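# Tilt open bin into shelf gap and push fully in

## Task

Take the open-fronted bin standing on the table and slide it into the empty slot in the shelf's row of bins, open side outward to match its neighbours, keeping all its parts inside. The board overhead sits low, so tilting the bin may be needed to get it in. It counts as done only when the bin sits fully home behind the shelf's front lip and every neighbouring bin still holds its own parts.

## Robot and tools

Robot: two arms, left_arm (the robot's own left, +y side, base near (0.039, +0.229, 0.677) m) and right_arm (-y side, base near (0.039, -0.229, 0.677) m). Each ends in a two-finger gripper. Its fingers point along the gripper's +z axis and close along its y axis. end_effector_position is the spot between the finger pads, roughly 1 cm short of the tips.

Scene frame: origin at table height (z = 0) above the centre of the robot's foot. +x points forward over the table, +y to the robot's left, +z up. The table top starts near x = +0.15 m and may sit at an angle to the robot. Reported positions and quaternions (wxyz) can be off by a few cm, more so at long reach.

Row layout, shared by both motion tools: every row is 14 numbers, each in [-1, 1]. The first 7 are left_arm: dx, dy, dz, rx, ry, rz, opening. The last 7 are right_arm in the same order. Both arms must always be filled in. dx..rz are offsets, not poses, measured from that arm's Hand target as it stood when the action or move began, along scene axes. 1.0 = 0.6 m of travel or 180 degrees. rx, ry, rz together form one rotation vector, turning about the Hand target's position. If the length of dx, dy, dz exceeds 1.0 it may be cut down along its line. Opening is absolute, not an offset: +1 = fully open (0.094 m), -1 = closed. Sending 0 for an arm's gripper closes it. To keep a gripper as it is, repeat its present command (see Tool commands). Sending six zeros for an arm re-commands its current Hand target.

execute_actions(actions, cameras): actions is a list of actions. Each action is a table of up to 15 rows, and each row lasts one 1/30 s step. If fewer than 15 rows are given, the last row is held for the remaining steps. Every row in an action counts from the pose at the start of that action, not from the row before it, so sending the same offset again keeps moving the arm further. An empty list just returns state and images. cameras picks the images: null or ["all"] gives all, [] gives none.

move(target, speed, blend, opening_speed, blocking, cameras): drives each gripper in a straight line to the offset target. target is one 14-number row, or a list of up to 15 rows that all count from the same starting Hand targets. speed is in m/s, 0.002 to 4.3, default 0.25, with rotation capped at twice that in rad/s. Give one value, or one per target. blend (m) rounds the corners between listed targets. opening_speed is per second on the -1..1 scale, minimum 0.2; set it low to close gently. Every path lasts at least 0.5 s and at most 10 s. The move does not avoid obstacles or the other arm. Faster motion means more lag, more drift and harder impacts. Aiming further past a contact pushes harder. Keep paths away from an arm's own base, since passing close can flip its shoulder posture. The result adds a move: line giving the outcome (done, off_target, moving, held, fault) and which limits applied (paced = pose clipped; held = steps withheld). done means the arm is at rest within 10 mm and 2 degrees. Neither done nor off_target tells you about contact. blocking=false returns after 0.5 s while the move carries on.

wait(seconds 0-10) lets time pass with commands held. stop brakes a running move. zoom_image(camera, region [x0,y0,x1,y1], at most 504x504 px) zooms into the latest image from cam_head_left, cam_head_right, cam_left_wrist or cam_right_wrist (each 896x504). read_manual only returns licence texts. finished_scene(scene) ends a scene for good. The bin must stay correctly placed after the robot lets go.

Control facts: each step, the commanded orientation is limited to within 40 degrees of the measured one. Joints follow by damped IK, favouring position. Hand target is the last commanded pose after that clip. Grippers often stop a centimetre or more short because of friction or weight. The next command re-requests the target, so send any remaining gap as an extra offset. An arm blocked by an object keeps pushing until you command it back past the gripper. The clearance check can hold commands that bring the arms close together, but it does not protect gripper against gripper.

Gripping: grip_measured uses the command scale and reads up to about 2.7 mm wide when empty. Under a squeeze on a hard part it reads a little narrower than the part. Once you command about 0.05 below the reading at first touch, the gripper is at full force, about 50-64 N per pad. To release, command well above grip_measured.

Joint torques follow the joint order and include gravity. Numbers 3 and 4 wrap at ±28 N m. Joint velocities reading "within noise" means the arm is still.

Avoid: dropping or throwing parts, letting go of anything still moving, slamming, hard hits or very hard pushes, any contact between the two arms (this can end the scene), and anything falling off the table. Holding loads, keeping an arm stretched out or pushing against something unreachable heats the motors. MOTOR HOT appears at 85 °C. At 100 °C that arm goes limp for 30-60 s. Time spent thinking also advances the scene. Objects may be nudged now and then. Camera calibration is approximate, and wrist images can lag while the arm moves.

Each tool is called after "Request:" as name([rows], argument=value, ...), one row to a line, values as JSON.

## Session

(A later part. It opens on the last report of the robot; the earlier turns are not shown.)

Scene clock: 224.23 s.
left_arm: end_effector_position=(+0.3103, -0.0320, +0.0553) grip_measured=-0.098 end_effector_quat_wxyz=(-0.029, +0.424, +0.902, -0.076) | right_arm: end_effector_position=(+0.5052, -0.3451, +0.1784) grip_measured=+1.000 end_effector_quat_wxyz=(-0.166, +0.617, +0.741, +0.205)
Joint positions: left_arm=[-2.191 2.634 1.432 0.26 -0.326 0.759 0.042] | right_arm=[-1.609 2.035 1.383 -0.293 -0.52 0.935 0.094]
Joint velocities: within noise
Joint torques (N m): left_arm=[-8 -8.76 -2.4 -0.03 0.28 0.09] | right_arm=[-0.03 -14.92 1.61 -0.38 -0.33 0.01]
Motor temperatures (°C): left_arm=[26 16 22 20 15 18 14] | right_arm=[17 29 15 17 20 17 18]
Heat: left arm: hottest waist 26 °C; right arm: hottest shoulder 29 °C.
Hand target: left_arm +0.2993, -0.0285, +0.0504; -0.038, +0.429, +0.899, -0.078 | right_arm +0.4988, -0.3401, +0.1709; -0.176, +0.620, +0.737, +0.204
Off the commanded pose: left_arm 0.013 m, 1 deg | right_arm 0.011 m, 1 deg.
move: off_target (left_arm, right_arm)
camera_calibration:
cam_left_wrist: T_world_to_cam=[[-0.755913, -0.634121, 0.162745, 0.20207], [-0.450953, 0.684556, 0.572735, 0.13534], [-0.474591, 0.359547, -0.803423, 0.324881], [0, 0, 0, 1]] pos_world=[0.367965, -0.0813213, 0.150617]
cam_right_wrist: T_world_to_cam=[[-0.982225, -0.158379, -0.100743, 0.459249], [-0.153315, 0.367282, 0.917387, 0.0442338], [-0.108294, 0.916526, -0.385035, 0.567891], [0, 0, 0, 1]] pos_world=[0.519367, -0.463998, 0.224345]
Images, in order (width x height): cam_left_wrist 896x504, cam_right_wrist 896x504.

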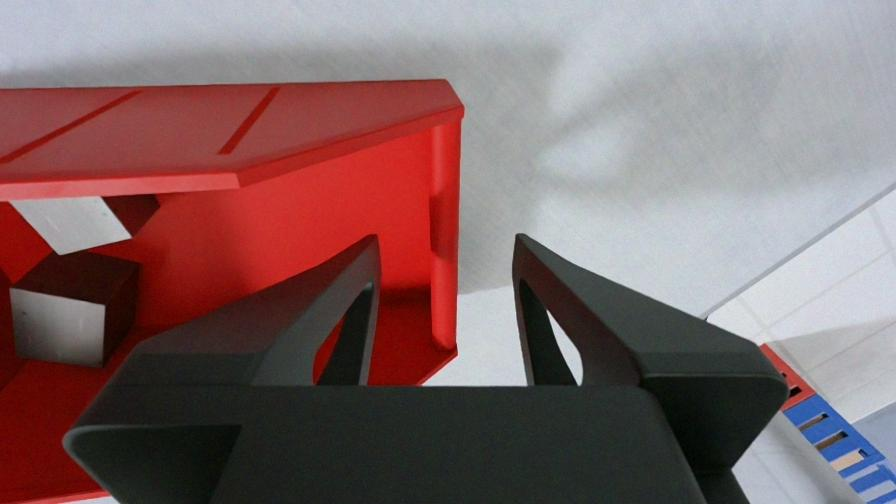

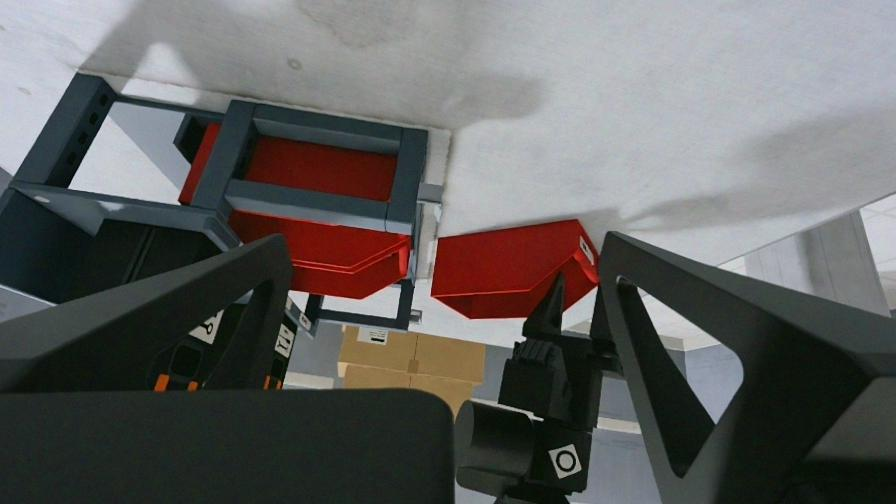

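Request:
move(target=[-0.0025, -0.002, -0.02, 0, 0, 0, -0.2, 0, 0, 0, 0, 0, 0, 1], speed=0.1, cameras=["cam_left_wrist", "cam_right_wrist"])

Scene clock: 244.30 s.
left_arm: end_effector_position=(+0.3085, -0.0352, +0.0441) grip_measured=-0.198 end_effector_quat_wxyz=(-0.028, +0.425, +0.901, -0.077) | right_arm: end_effector_position=(+0.5052, -0.3451, +0.1784) grip_measured=+1.000 end_effector_quat_wxyz=(-0.166, +0.617, +0.741, +0.205)
Joint positions: left_arm=[-2.187 2.664 1.47 0.253 -0.323 0.765 0.038] | right_arm=[-1.609 2.035 1.383 -0.293 -0.52 0.935 0.094]
Joint velocities: within noise
Joint torques (N m): left_arm=[-7.71 -9.29 -2.61 -0.2 0.26 0.1] | right_arm=[-0.5 -15.09 1.68 -0.47 -0.35 0.02]
Motor temperatures (°C): left_arm=[26 16 22 19 15 18 14] | right_arm=[17 29 15 17 20 16 18]
Heat: left arm: hottest waist 26 °C; right arm: hottest shoulder 29 °C.
Hand target: left_arm +0.2978, -0.0298, +0.0384; -0.038, +0.429, +0.899, -0.078 | right_arm +0.4988, -0.3401, +0.1709; -0.176, +0.620, +0.737, +0.204
Off the commanded pose: left_arm 0.013 m, 1 deg | right_arm 0.011 m, 1 deg.
move: off_target (left_arm, right_arm)
camera_calibration:
cam_left_wrist: T_world_to_cam=[[-0.757618, -0.631806, 0.163821, 0.201068], [-0.449253, 0.686851, 0.571321, 0.142681], [-0.473485, 0.359245, -0.804211, 0.315806], [0, 0, 0, 1]] pos_world=[0.365962, -0.084417, 0.139519]
cam_right_wrist: T_world_to_cam=[[-0.982225, -0.158379, -0.100743, 0.459249], [-0.153315, 0.367282, 0.917387, 0.0442338], [-0.108294, 0.916526, -0.385035, 0.567891], [0, 0, 0, 1]] pos_world=[0.519367, -0.463998, 0.224345]
Images, in order (width x height): cam_left_wrist 896x504, cam_right_wrist 896x504.

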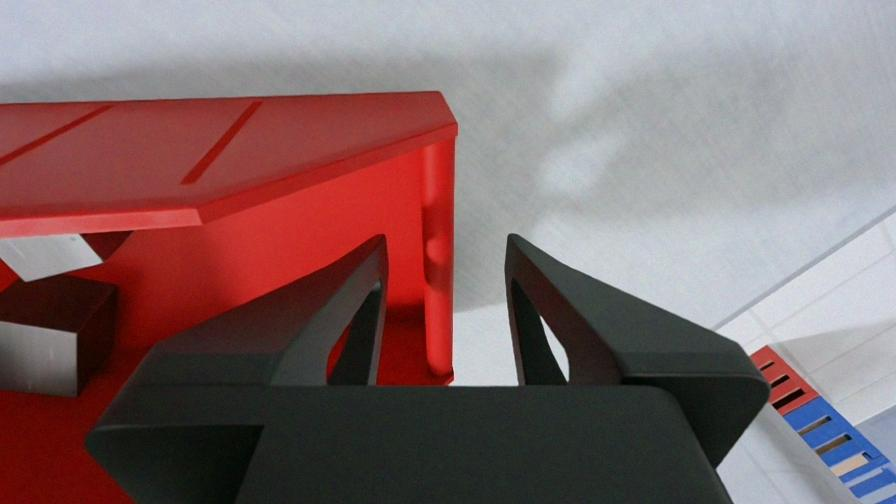

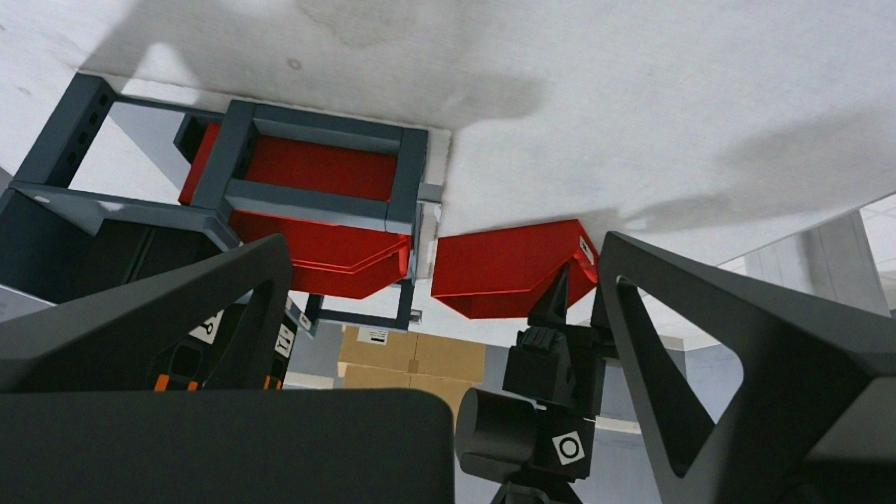

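Request:
zoom_image(camera="cam_right_wrist", region=[500, 210, 620, 340])

Request:
zoom_image(camera="cam_left_wrist", region=[350, 80, 550, 400])

Scaled by 3.877 from the camera's 896x504 image, which has a finer 1280x720 frame.

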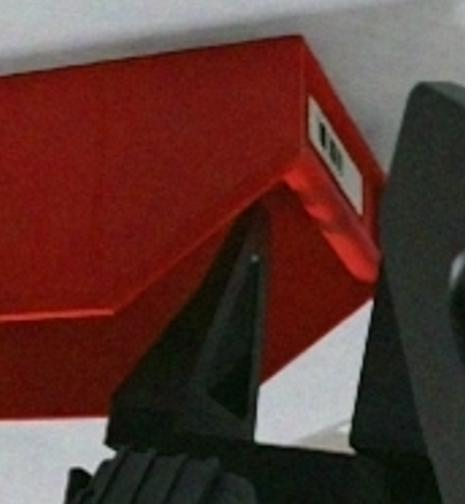

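Scaled by 1.575 from the camera's 896x504 image, which has a finer 1280x720 frame.

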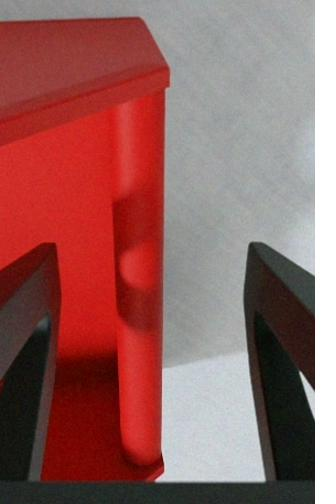

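Request:
move(target=[0.0, 0.0, -0.022, 0, 0, 0, -0.2, 0, 0, 0, 0, 0, 0, 1], speed=0.1, cameras=["cam_left_wrist", "cam_right_wrist"])

Request:
zoom_image(camera="cam_right_wrist", region=[500, 210, 620, 340])

Scene clock: 259.30 s.
left_arm: end_effector_position=(+0.3088, -0.0346, +0.0307) grip_measured=-0.198 end_effector_quat_wxyz=(-0.029, +0.425, +0.902, -0.076) | right_arm: end_effector_position=(+0.5052, -0.3451, +0.1784) grip_measured=+1.000 end_effector_quat_wxyz=(-0.166, +0.617, +0.741, +0.205)
Joint positions: left_arm=[-2.177 2.693 1.513 0.241 -0.317 0.774 0.038] | right_arm=[-1.609 2.035 1.383 -0.293 -0.52 0.935 0.094]
Joint velocities: within noise
Joint torques (N m): left_arm=[-8 -8.64 -2.32 0.06 0.3 0.08] | right_arm=[-0.21 -15.5 1.68 -0.58 -0.35 0.04]
Motor temperatures (°C): left_arm=[26 17 21 19 15 18 14] | right_arm=[17 29 15 16 20 16 18]
Heat: left arm: hottest waist 26 °C; right arm: hottest shoulder 29 °C.
Hand target: left_arm +0.2977, -0.0298, +0.0252; -0.038, +0.429, +0.899, -0.078 | right_arm +0.4988, -0.3401, +0.1709; -0.176, +0.620, +0.737, +0.204
Off the commanded pose: left_arm 0.013 m, 1 deg | right_arm 0.011 m, 1 deg.
move: off_target (left_arm, right_arm)
camera_calibration:
cam_left_wrist: T_world_to_cam=[[-0.757267, -0.632309, 0.163498, 0.203769], [-0.449532, 0.686232, 0.571845, 0.150215], [-0.47378, 0.359542, -0.803904, 0.305054], [0, 0, 0, 1]] pos_world=[0.366362, -0.0839174, 0.126018]
cam_right_wrist: T_world_to_cam=[[-0.982225, -0.158379, -0.100743, 0.459249], [-0.153315, 0.367282, 0.917387, 0.0442338], [-0.108294, 0.916526, -0.385035, 0.567891], [0, 0, 0, 1]] pos_world=[0.519367, -0.463998, 0.224345]
Images, in order (width x height): cam_left_wrist 896x504, cam_right_wrist 896x504.

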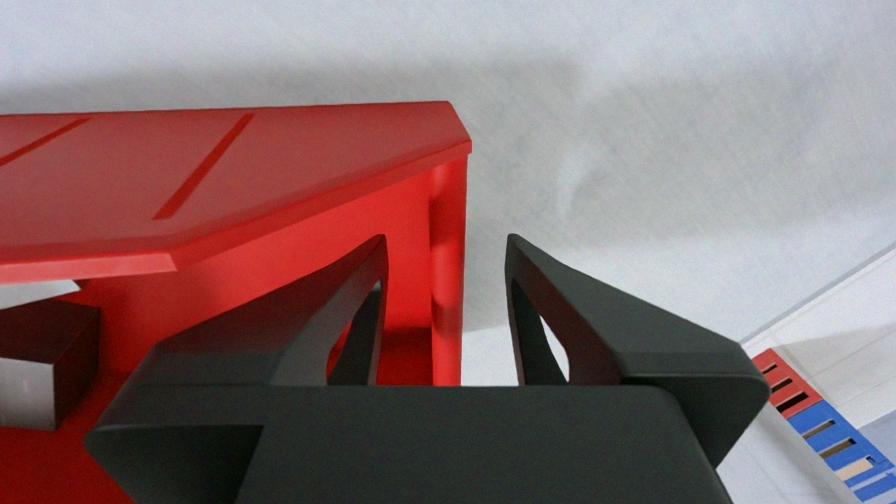

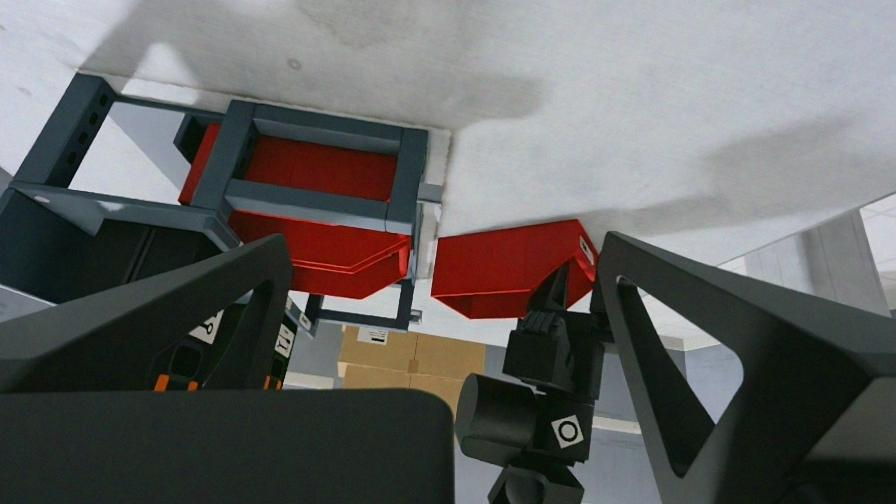

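Scaled by 3.877 from the camera's 896x504 image, which has a finer 1280x720 frame.

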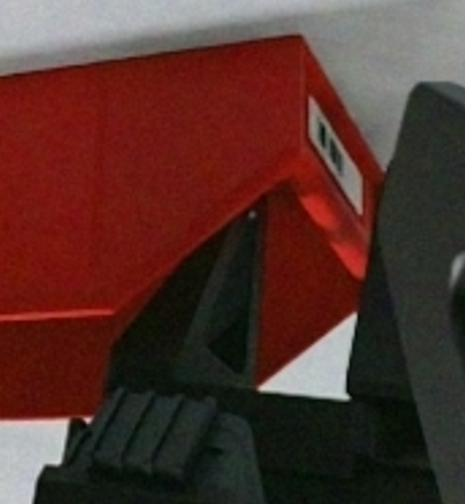

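Request:
move(target=[0.0, 0.0, 0, 0, 0, 0, -1, 0, 0, 0, 0, 0, 0, 1], speed=0.1, opening_speed=0.25, cameras=["cam_left_wrist", "cam_right_wrist"])

Request:
zoom_image(camera="cam_left_wrist", region=[300, 80, 580, 400])

Scene clock: 267.03 s.
left_arm: end_effector_position=(+0.3089, -0.0350, +0.0305) grip_measured=-0.814 end_effector_quat_wxyz=(-0.028, +0.425, +0.901, -0.077) | right_arm: end_effector_position=(+0.5052, -0.3451, +0.1784) grip_measured=+1.000 end_effector_quat_wxyz=(-0.166, +0.617, +0.741, +0.205)
Joint positions: left_arm=[-2.177 2.693 1.514 0.24 -0.315 0.775 0.009] | right_arm=[-1.609 2.035 1.383 -0.293 -0.52 0.935 0.094]
Joint velocities: within noise
Joint torques (N m): left_arm=[-8.06 -8.59 -2.39 -0.01 0.22 0.07] | right_arm=[-0.79 -16.03 1.7 -0.62 -0.35 0.05]
Motor temperatures (°C): left_arm=[26 16 21 19 15 18 14] | right_arm=[17 29 15 16 20 16 18]
Heat: left arm: hottest waist 26 °C; right arm: hottest shoulder 29 °C.
Hand target: left_arm +0.2976, -0.0298, +0.0252; -0.038, +0.429, +0.899, -0.078 | right_arm +0.4988, -0.3401, +0.1709; -0.176, +0.620, +0.737, +0.204
Off the commanded pose: left_arm 0.013 m, 1 deg | right_arm 0.011 m, 1 deg.
move: off_target (left_arm, right_arm)
camera_calibration:
cam_left_wrist: T_world_to_cam=[[-0.757665, -0.631484, 0.16484, 0.203778], [-0.448738, 0.687455, 0.570999, 0.150371], [-0.473897, 0.358656, -0.804231, 0.305104], [0, 0, 0, 1]] pos_world=[0.366461, -0.0841176, 0.125922]
cam_right_wrist: T_world_to_cam=[[-0.982225, -0.158379, -0.100743, 0.459249], [-0.153315, 0.367282, 0.917387, 0.0442338], [-0.108294, 0.916526, -0.385035, 0.567891], [0, 0, 0, 1]] pos_world=[0.519367, -0.463998, 0.224345]
Images, in order (width x height): cam_left_wrist 896x504, cam_right_wrist 896x504.

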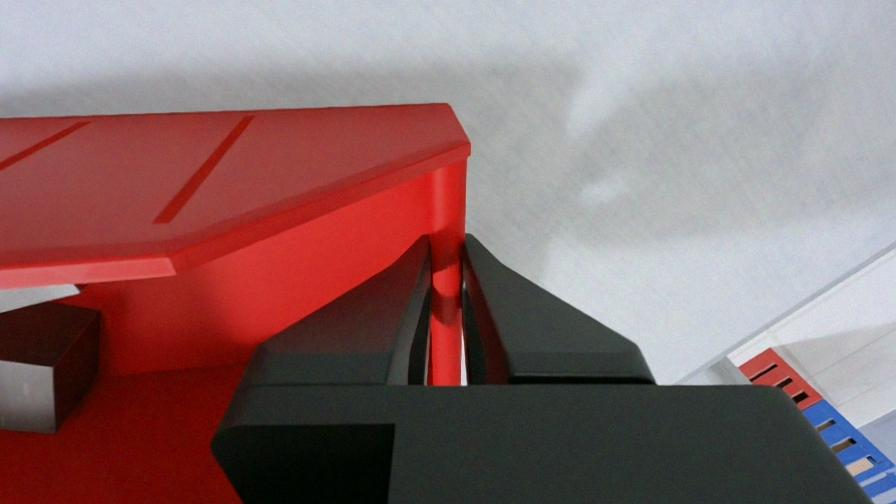

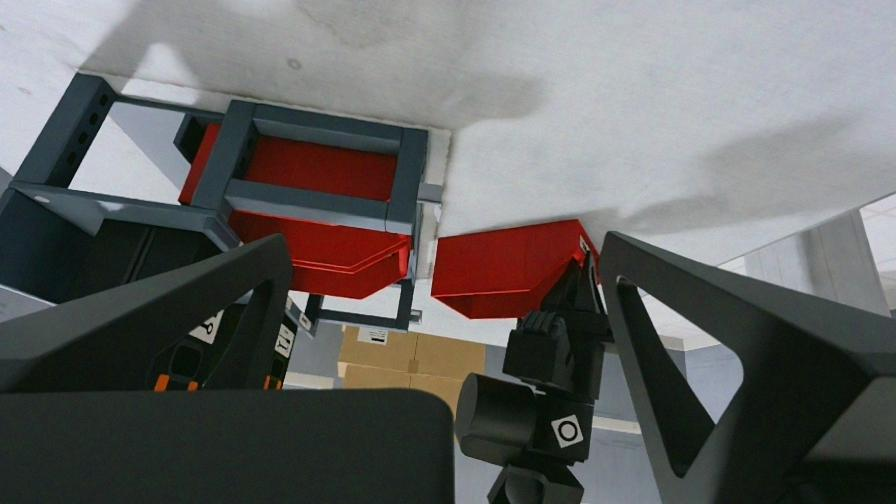

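Scaled by 1.575 from the camera's 896x504 image, which has a finer 1280x720 frame.

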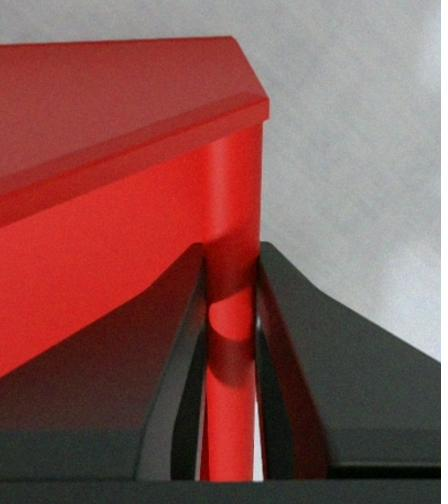

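Request:
move(target=[0.0, 0.0, 0.05, 0, 0, 0, -1, 0, 0, 0, 0, 0, 0, 1], speed=0.08)

Request:
zoom_image(camera="cam_right_wrist", region=[400, 190, 620, 360])

Scene clock: 271.33 s.
left_arm: end_effector_position=(+0.2947, -0.0268, +0.0442) grip_measured=-0.814 end_effector_quat_wxyz=(-0.041, +0.430, +0.899, -0.079) | right_arm: end_effector_position=(+0.5052, -0.3451, +0.1784) grip_measured=+1.000 end_effector_quat_wxyz=(-0.166, +0.617, +0.741, +0.205)
Joint positions: left_arm=[-2.177 2.666 1.451 0.25 -0.32 0.775 0.009] | right_arm=[-1.609 2.035 1.383 -0.293 -0.52 0.935 0.094]
Joint velocities: within noise
Joint torques (N m): left_arm=[-9.47 -11.11 -5.09 0.53 -0.15 -0.17] | right_arm=[-0.03 -15.03 1.73 -0.47 -0.34 0.07]
Motor temperatures (°C): left_arm=[26 16 21 19 15 18 14] | right_arm=[17 29 15 16 20 16 18]
Heat: left arm: hottest waist 26 °C; right arm: hottest shoulder 29 °C.
Hand target: left_arm +0.2978, -0.0298, +0.0552; -0.038, +0.429, +0.899, -0.078 | right_arm +0.4988, -0.3401, +0.1709; -0.176, +0.620, +0.737, +0.204
Off the commanded pose: left_arm 0.012 m, 0 deg | right_arm 0.011 m, 1 deg.
move: off_target (left_arm, right_arm)
camera_calibration:
cam_left_wrist: T_world_to_cam=[[-0.761074, -0.623363, 0.179399, 0.196446], [-0.426692, 0.689415, 0.585356, 0.12358], [-0.488569, 0.368951, -0.79068, 0.310439], [0, 0, 0, 1]] pos_world=[0.353912, -0.077278, 0.137877]
cam_right_wrist: T_world_to_cam=[[-0.982225, -0.158379, -0.100743, 0.459249], [-0.153315, 0.367282, 0.917387, 0.0442338], [-0.108294, 0.916526, -0.385035, 0.567891], [0, 0, 0, 1]] pos_world=[0.519367, -0.463998, 0.224345]

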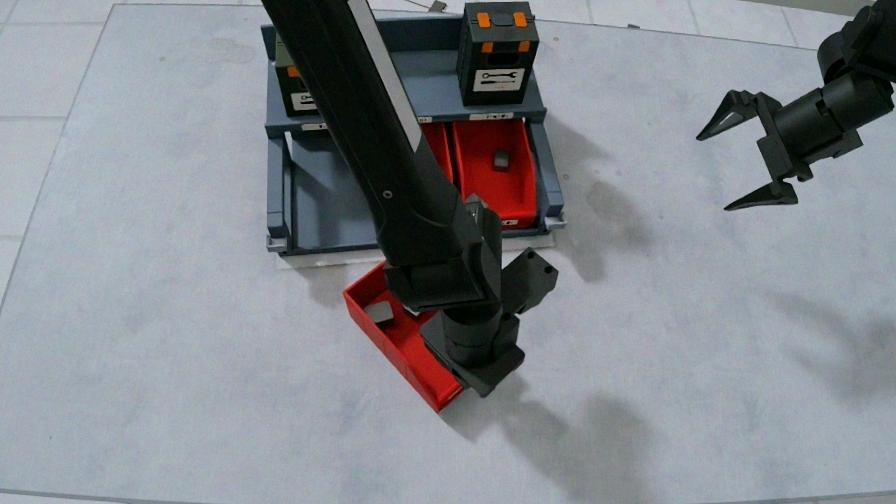

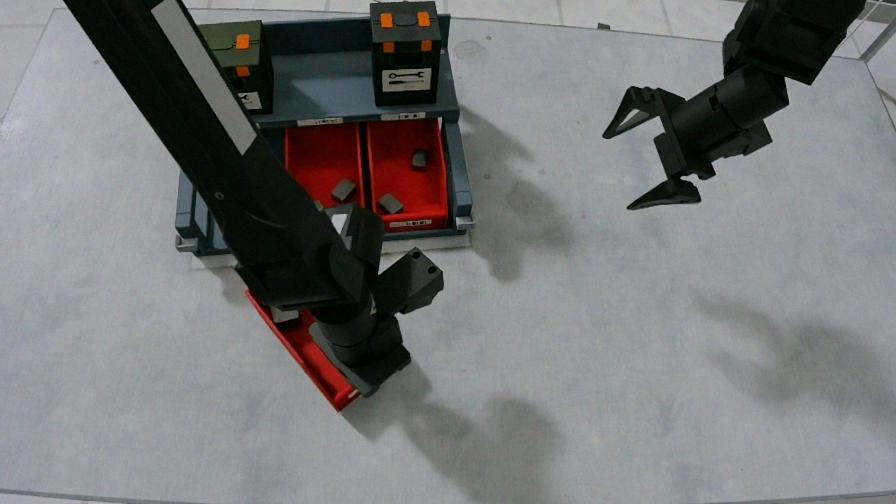

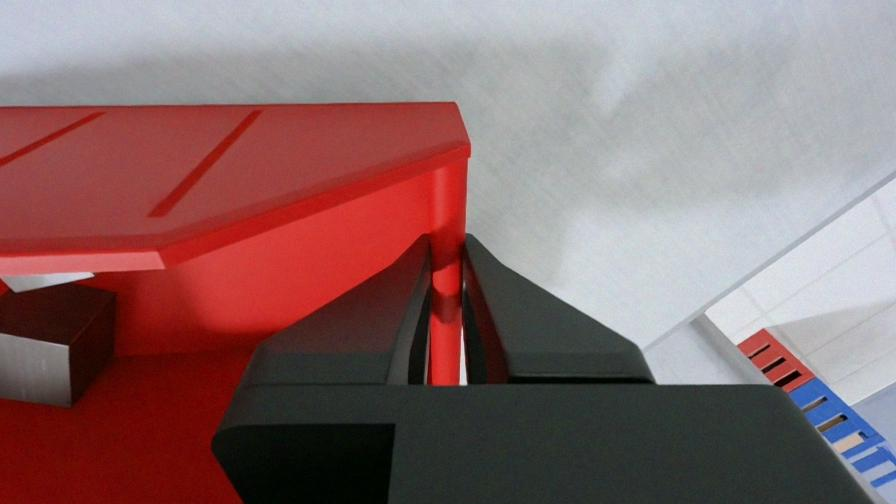

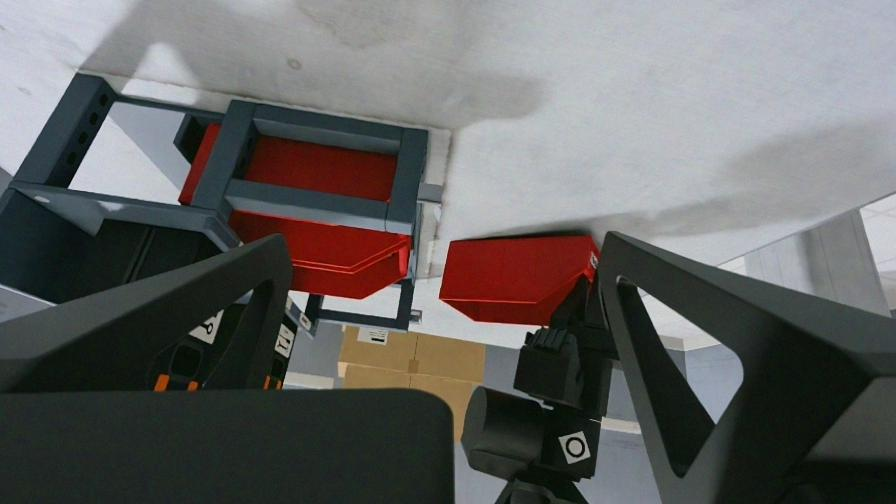

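Scaled by 2.291 from the camera's 896x504 image, which has a finer 1280x720 frame.

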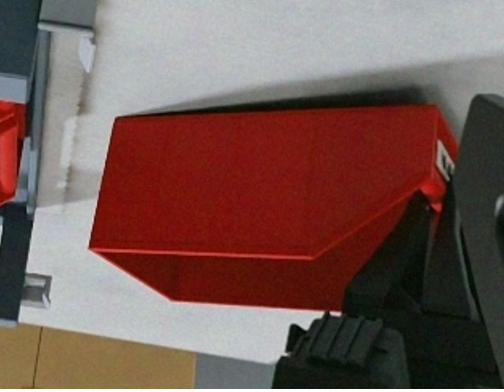

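Request:
move(target=[0.0, 0.0, 0.07, 0, 0, 0, -1, 0, 0, 0, 0, 0, 0, 1], speed=0.08, cameras=["cam_left_wrist", "cam_right_wrist"])

Request:
zoom_image(camera="cam_right_wrist", region=[400, 190, 620, 360])

Scene clock: 275.23 s.
left_arm: end_effector_position=(+0.2966, -0.0235, +0.0841) grip_measured=-0.816 end_effector_quat_wxyz=(-0.042, +0.427, +0.900, -0.076) | right_arm: end_effector_position=(+0.5052, -0.3451, +0.1784) grip_measured=+1.000 end_effector_quat_wxyz=(-0.166, +0.617, +0.741, +0.205)
Joint positions: left_arm=[-2.204 2.575 1.328 0.275 -0.341 0.745 0.009] | right_arm=[-1.609 2.035 1.383 -0.293 -0.52 0.935 0.094]
Joint velocities: within noise
Joint torques (N m): left_arm=[-9.82 -11.28 -5.19 0.42 -0.07 -0.14] | right_arm=[0.15 -15.27 1.83 -0.59 -0.35 0.07]
Motor temperatures (°C): left_arm=[26 16 21 19 15 18 15] | right_arm=[17 29 15 16 20 16 18]
Heat: left arm: hottest waist 26 °C; right arm: hottest shoulder 29 °C.
Hand target: left_arm +0.2977, -0.0297, +0.0971; -0.038, +0.429, +0.899, -0.078 | right_arm +0.4988, -0.3401, +0.1709; -0.176, +0.620, +0.737, +0.204
Off the commanded pose: left_arm 0.015 m, 1 deg | right_arm 0.011 m, 1 deg.
move: off_target (left_arm, right_arm)
camera_calibration:
cam_left_wrist: T_world_to_cam=[[-0.758216, -0.628054, 0.175093, 0.192195], [-0.430043, 0.683577, 0.589733, 0.099163], [-0.490074, 0.371847, -0.788389, 0.342089], [0, 0, 0, 1]] pos_world=[0.356019, -0.0742818, 0.177568]
cam_right_wrist: T_world_to_cam=[[-0.982225, -0.158379, -0.100743, 0.459249], [-0.153315, 0.367282, 0.917387, 0.0442338], [-0.108294, 0.916526, -0.385035, 0.567891], [0, 0, 0, 1]] pos_world=[0.519367, -0.463998, 0.224345]
Images, in order (width x height): cam_left_wrist 896x504, cam_right_wrist 896x504.

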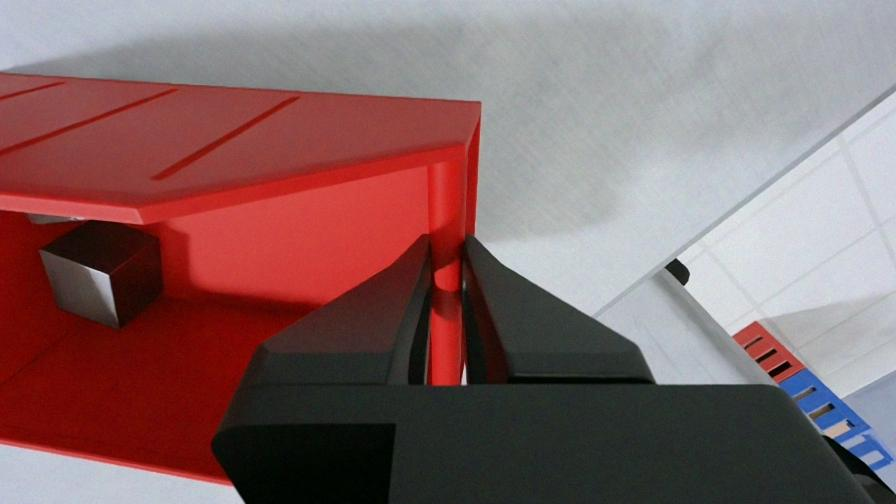

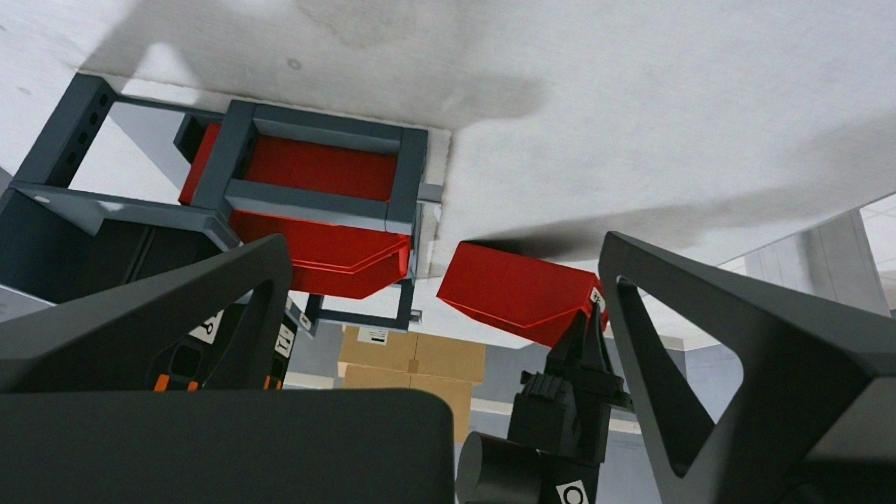

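Scaled by 2.291 from the camera's 896x504 image, which has a finer 1280x720 frame.

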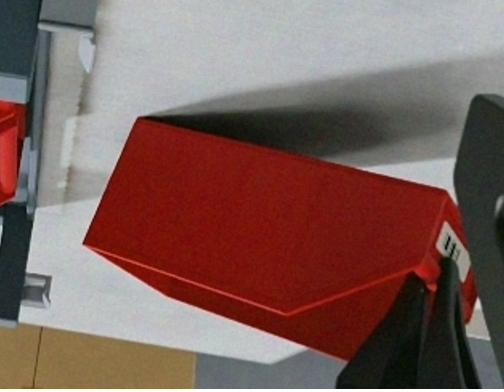

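Request:
move(target=[0.0, 0.0, 0.033, 0, 0, 0, -1, 0, 0, 0, 0, 0, 0, 1], speed=0.06, cameras=["cam_left_wrist", "cam_right_wrist"])

Request:
zoom_image(camera="cam_right_wrist", region=[400, 190, 620, 360])

Scene clock: 291.93 s.
left_arm: end_effector_position=(+0.2969, -0.0233, +0.1036) grip_measured=-0.816 end_effector_quat_wxyz=(-0.043, +0.427, +0.900, -0.076) | right_arm: end_effector_position=(+0.5052, -0.3451, +0.1784) grip_measured=+1.000 end_effector_quat_wxyz=(-0.166, +0.617, +0.741, +0.205)
Joint positions: left_arm=[-2.22 2.533 1.273 0.281 -0.35 0.73 0.009] | right_arm=[-1.609 2.035 1.383 -0.293 -0.52 0.935 0.094]
Joint velocities: within noise
Joint torques (N m): left_arm=[-9.88 -11.52 -5.12 0.47 -0.08 -0.15] | right_arm=[-0.26 -14.97 1.76 -0.49 -0.33 0.04]
Motor temperatures (°C): left_arm=[26 17 21 19 15 18 15] | right_arm=[17 29 15 16 20 16 18]
Heat: left arm: hottest waist 26 °C; right arm: hottest shoulder 29 °C.
Hand target: left_arm +0.2977, -0.0297, +0.1169; -0.038, +0.429, +0.899, -0.078 | right_arm +0.4988, -0.3401, +0.1709; -0.176, +0.620, +0.737, +0.204
Off the commanded pose: left_arm 0.015 m, 1 deg | right_arm 0.011 m, 1 deg.
move: off_target (left_arm, right_arm)
camera_calibration:
cam_left_wrist: T_world_to_cam=[[-0.757689, -0.628639, 0.175271, 0.188978], [-0.429945, 0.682876, 0.590616, 0.0875554], [-0.490973, 0.372146, -0.787688, 0.357633], [0, 0, 0, 1]] pos_world=[0.356418, -0.0740824, 0.196869]
cam_right_wrist: T_world_to_cam=[[-0.982225, -0.158379, -0.100743, 0.459249], [-0.153315, 0.367282, 0.917387, 0.0442338], [-0.108294, 0.916526, -0.385035, 0.567891], [0, 0, 0, 1]] pos_world=[0.519367, -0.463998, 0.224345]
Images, in order (width x height): cam_left_wrist 896x504, cam_right_wrist 896x504.

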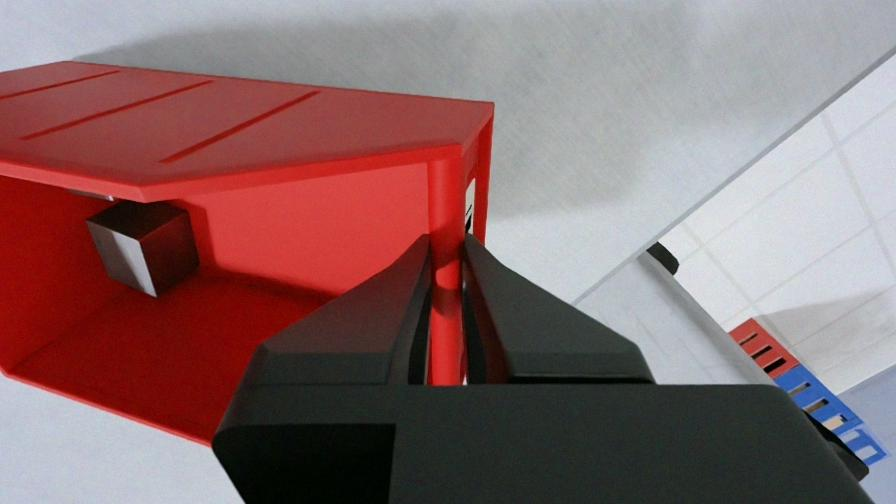

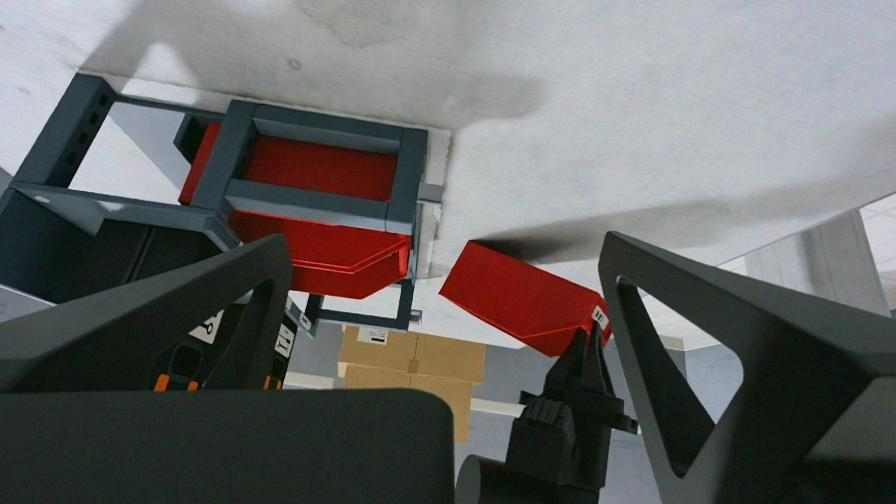

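Scaled by 2.291 from the camera's 896x504 image, which has a finer 1280x720 frame.

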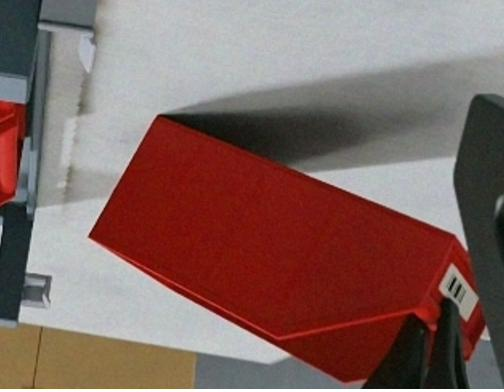

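Request:
zoom_image(camera="cam_left_wrist", region=[370, 80, 550, 390])

Request:
zoom_image(camera="cam_right_wrist", region=[550, 270, 640, 380])

Scaled by 1.626 from the camera's 896x504 image, which has a finer 1280x720 frame.

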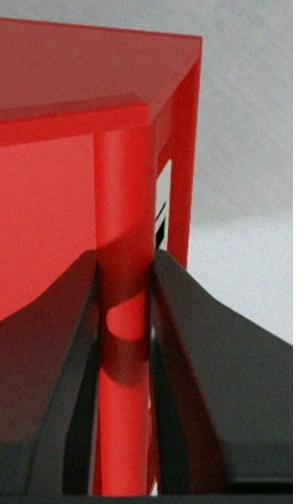

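Scaled by 4.582 from the camera's 896x504 image, which has a finer 1280x720 frame.

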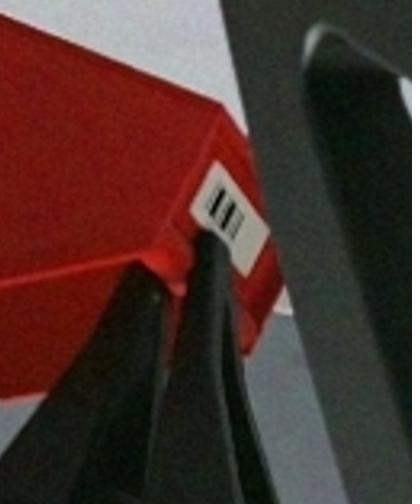

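Request:
move(target=[0.0, 0.0, 0.05, 0, 0, 0, -1, 0, 0, 0, 0, 0, 0, 1], speed=0.06, cameras=["cam_head_left", "cam_left_wrist", "cam_right_wrist"])

Request:
zoom_image(camera="cam_right_wrist", region=[400, 190, 660, 400])

Scene clock: 308.73 s.
left_arm: end_effector_position=(+0.2904, -0.0238, +0.1317) grip_measured=-0.817 end_effector_quat_wxyz=(-0.047, +0.429, +0.899, -0.080) | right_arm: end_effector_position=(+0.5052, -0.3451, +0.1784) grip_measured=+1.000 end_effector_quat_wxyz=(-0.166, +0.617, +0.741, +0.205)
Joint positions: left_arm=[-2.246 2.478 1.194 0.286 -0.361 0.706 0.009] | right_arm=[-1.609 2.035 1.383 -0.293 -0.52 0.935 0.094]
Joint velocities: within noise
Joint torques (N m): left_arm=[-10.17 -12.16 -5.22 0.57 -0.25 -0.18] | right_arm=[0.26 -15.21 1.52 -0.49 -0.37 0.02]
Motor temperatures (°C): left_arm=[26 17 22 19 15 18 15] | right_arm=[17 29 15 16 20 16 18]
Heat: left arm: hottest waist 26 °C; right arm: hottest shoulder 29 °C.
Hand target: left_arm +0.2978, -0.0297, +0.1469; -0.038, +0.429, +0.899, -0.078 | right_arm +0.4988, -0.3401, +0.1709; -0.176, +0.620, +0.737, +0.204
Off the commanded pose: left_arm 0.018 m, 1 deg | right_arm 0.011 m, 1 deg.
move: off_target (left_arm, right_arm)
camera_calibration:
cam_left_wrist: T_world_to_cam=[[-0.758499, -0.624755, 0.185367, 0.17783], [-0.420022, 0.686161, 0.593941, 0.0652979], [-0.498259, 0.372645, -0.782863, 0.378291], [0, 0, 0, 1]] pos_world=[0.350797, -0.074673, 0.224403]
cam_right_wrist: T_world_to_cam=[[-0.982296, -0.158078, -0.100532, 0.459377], [-0.153009, 0.36736, 0.917407, 0.0441066], [-0.10809, 0.916547, -0.385044, 0.567797], [0, 0, 0, 1]] pos_world=[0.519366, -0.463998, 0.224345]
Images, in order (width x height): cam_head_left 896x504, cam_left_wrist 896x504, cam_right_wrist 896x504.

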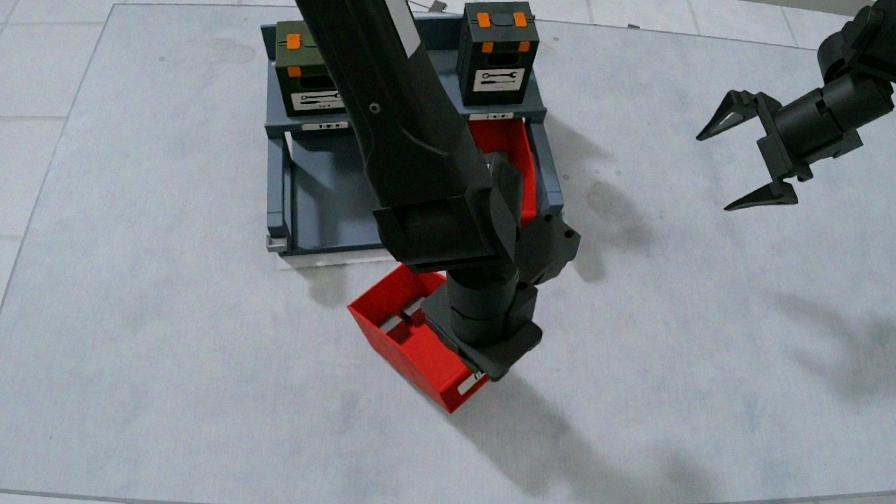

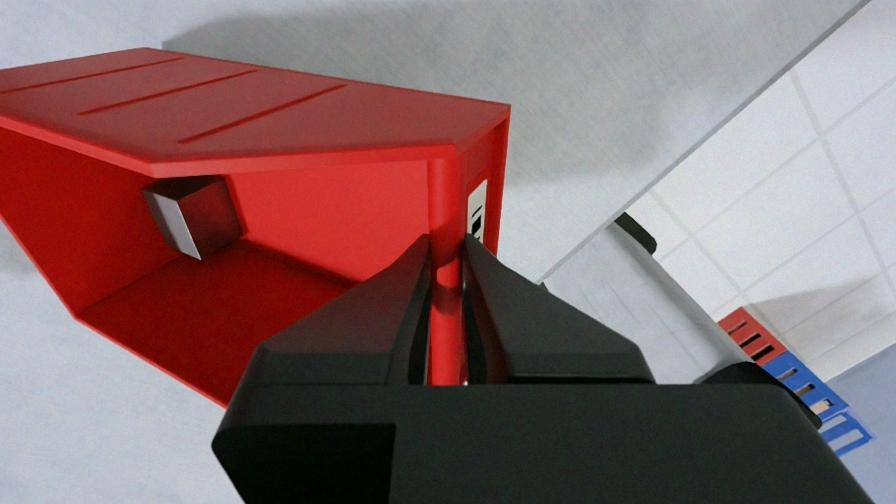

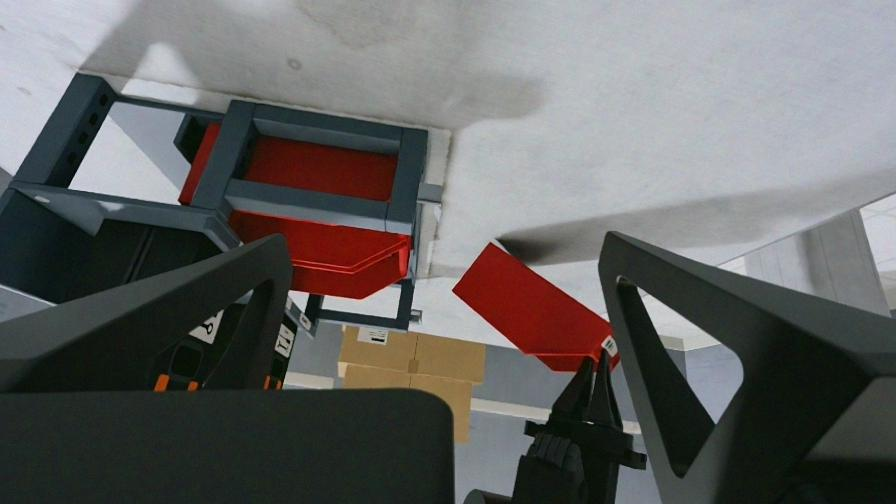

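Scaled by 1.938 from the camera's 896x504 image, which has a finer 1280x720 frame.

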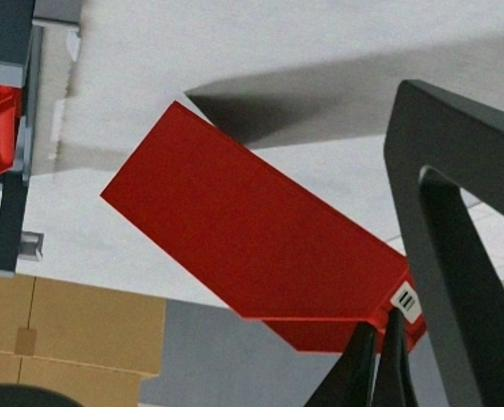

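Request:
move(target=[0.0, 0.0, 0.05, 0, 0, 0, -1, 0, 0, 0, 0, 0, 0, 1], speed=0.06, cameras=["cam_left_wrist", "cam_right_wrist"])

Request:
zoom_image(camera="cam_right_wrist", region=[400, 190, 660, 450])

Scene clock: 313.40 s.
left_arm: end_effector_position=(+0.2941, -0.0251, +0.1621) grip_measured=-0.817 end_effector_quat_wxyz=(-0.045, +0.428, +0.899, -0.079) | right_arm: end_effector_position=(+0.5052, -0.3451, +0.1784) grip_measured=+1.000 end_effector_quat_wxyz=(-0.166, +0.617, +0.741, +0.205)
Joint positions: left_arm=[-2.276 2.41 1.121 0.286 -0.377 0.68 0.009] | right_arm=[-1.609 2.035 1.383 -0.293 -0.52 0.935 0.094]
Joint velocities: within noise
Joint torques (N m): left_arm=[-10.34 -11.99 -5.11 0.54 -0.27 -0.2] | right_arm=[0.15 -15.85 1.8 -0.31 -0.34 0.04]
Motor temperatures (°C): left_arm=[26 18 22 19 15 18 15] | right_arm=[17 29 15 16 20 16 18]
Heat: left arm: hottest waist 26 °C; right arm: hottest shoulder 29 °C.
Hand target: left_arm +0.2979, -0.0299, +0.1770; -0.038, +0.429, +0.899, -0.078 | right_arm +0.4988, -0.3401, +0.1709; -0.176, +0.620, +0.737, +0.204
Off the commanded pose: left_arm 0.016 m, 1 deg | right_arm 0.011 m, 1 deg.
move: off_target (left_arm, right_arm)
camera_calibration:
cam_left_wrist: T_world_to_cam=[[-0.758064, -0.626131, 0.18248, 0.174495], [-0.424107, 0.685833, 0.591411, 0.0512699], [-0.495451, 0.370936, -0.785452, 0.404042], [0, 0, 0, 1]] pos_world=[0.354206, -0.0757796, 0.255192]
cam_right_wrist: T_world_to_cam=[[-0.982296, -0.158078, -0.100532, 0.459377], [-0.153009, 0.36736, 0.917407, 0.0441066], [-0.10809, 0.916547, -0.385044, 0.567797], [0, 0, 0, 1]] pos_world=[0.519366, -0.463998, 0.224345]
Images, in order (width x height): cam_left_wrist 896x504, cam_right_wrist 896x504.

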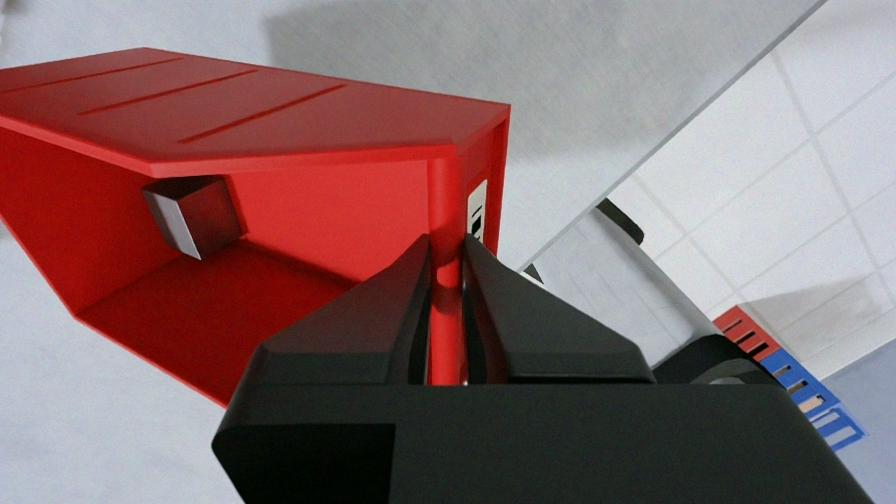

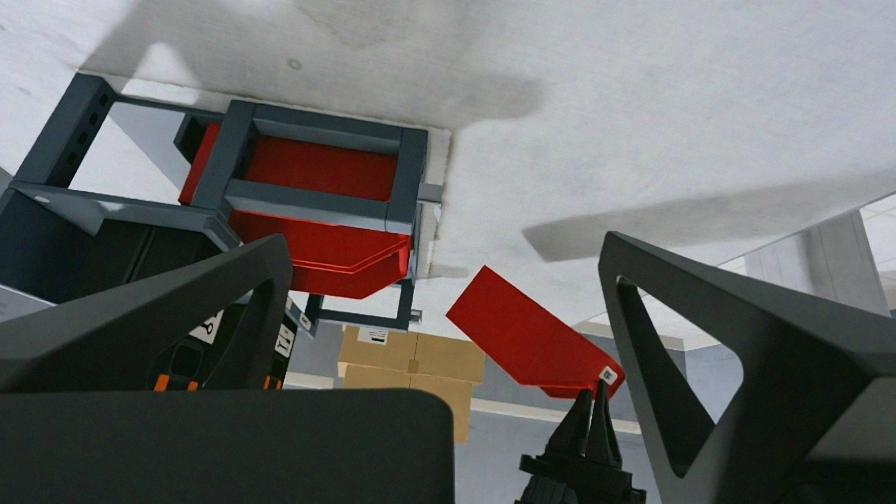

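Scaled by 1.938 from the camera's 896x504 image, which has a finer 1280x720 frame.

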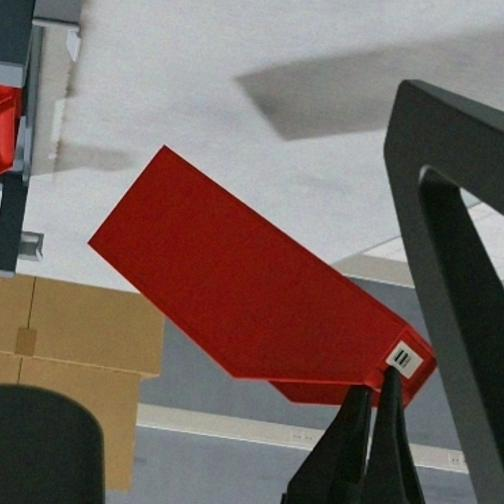

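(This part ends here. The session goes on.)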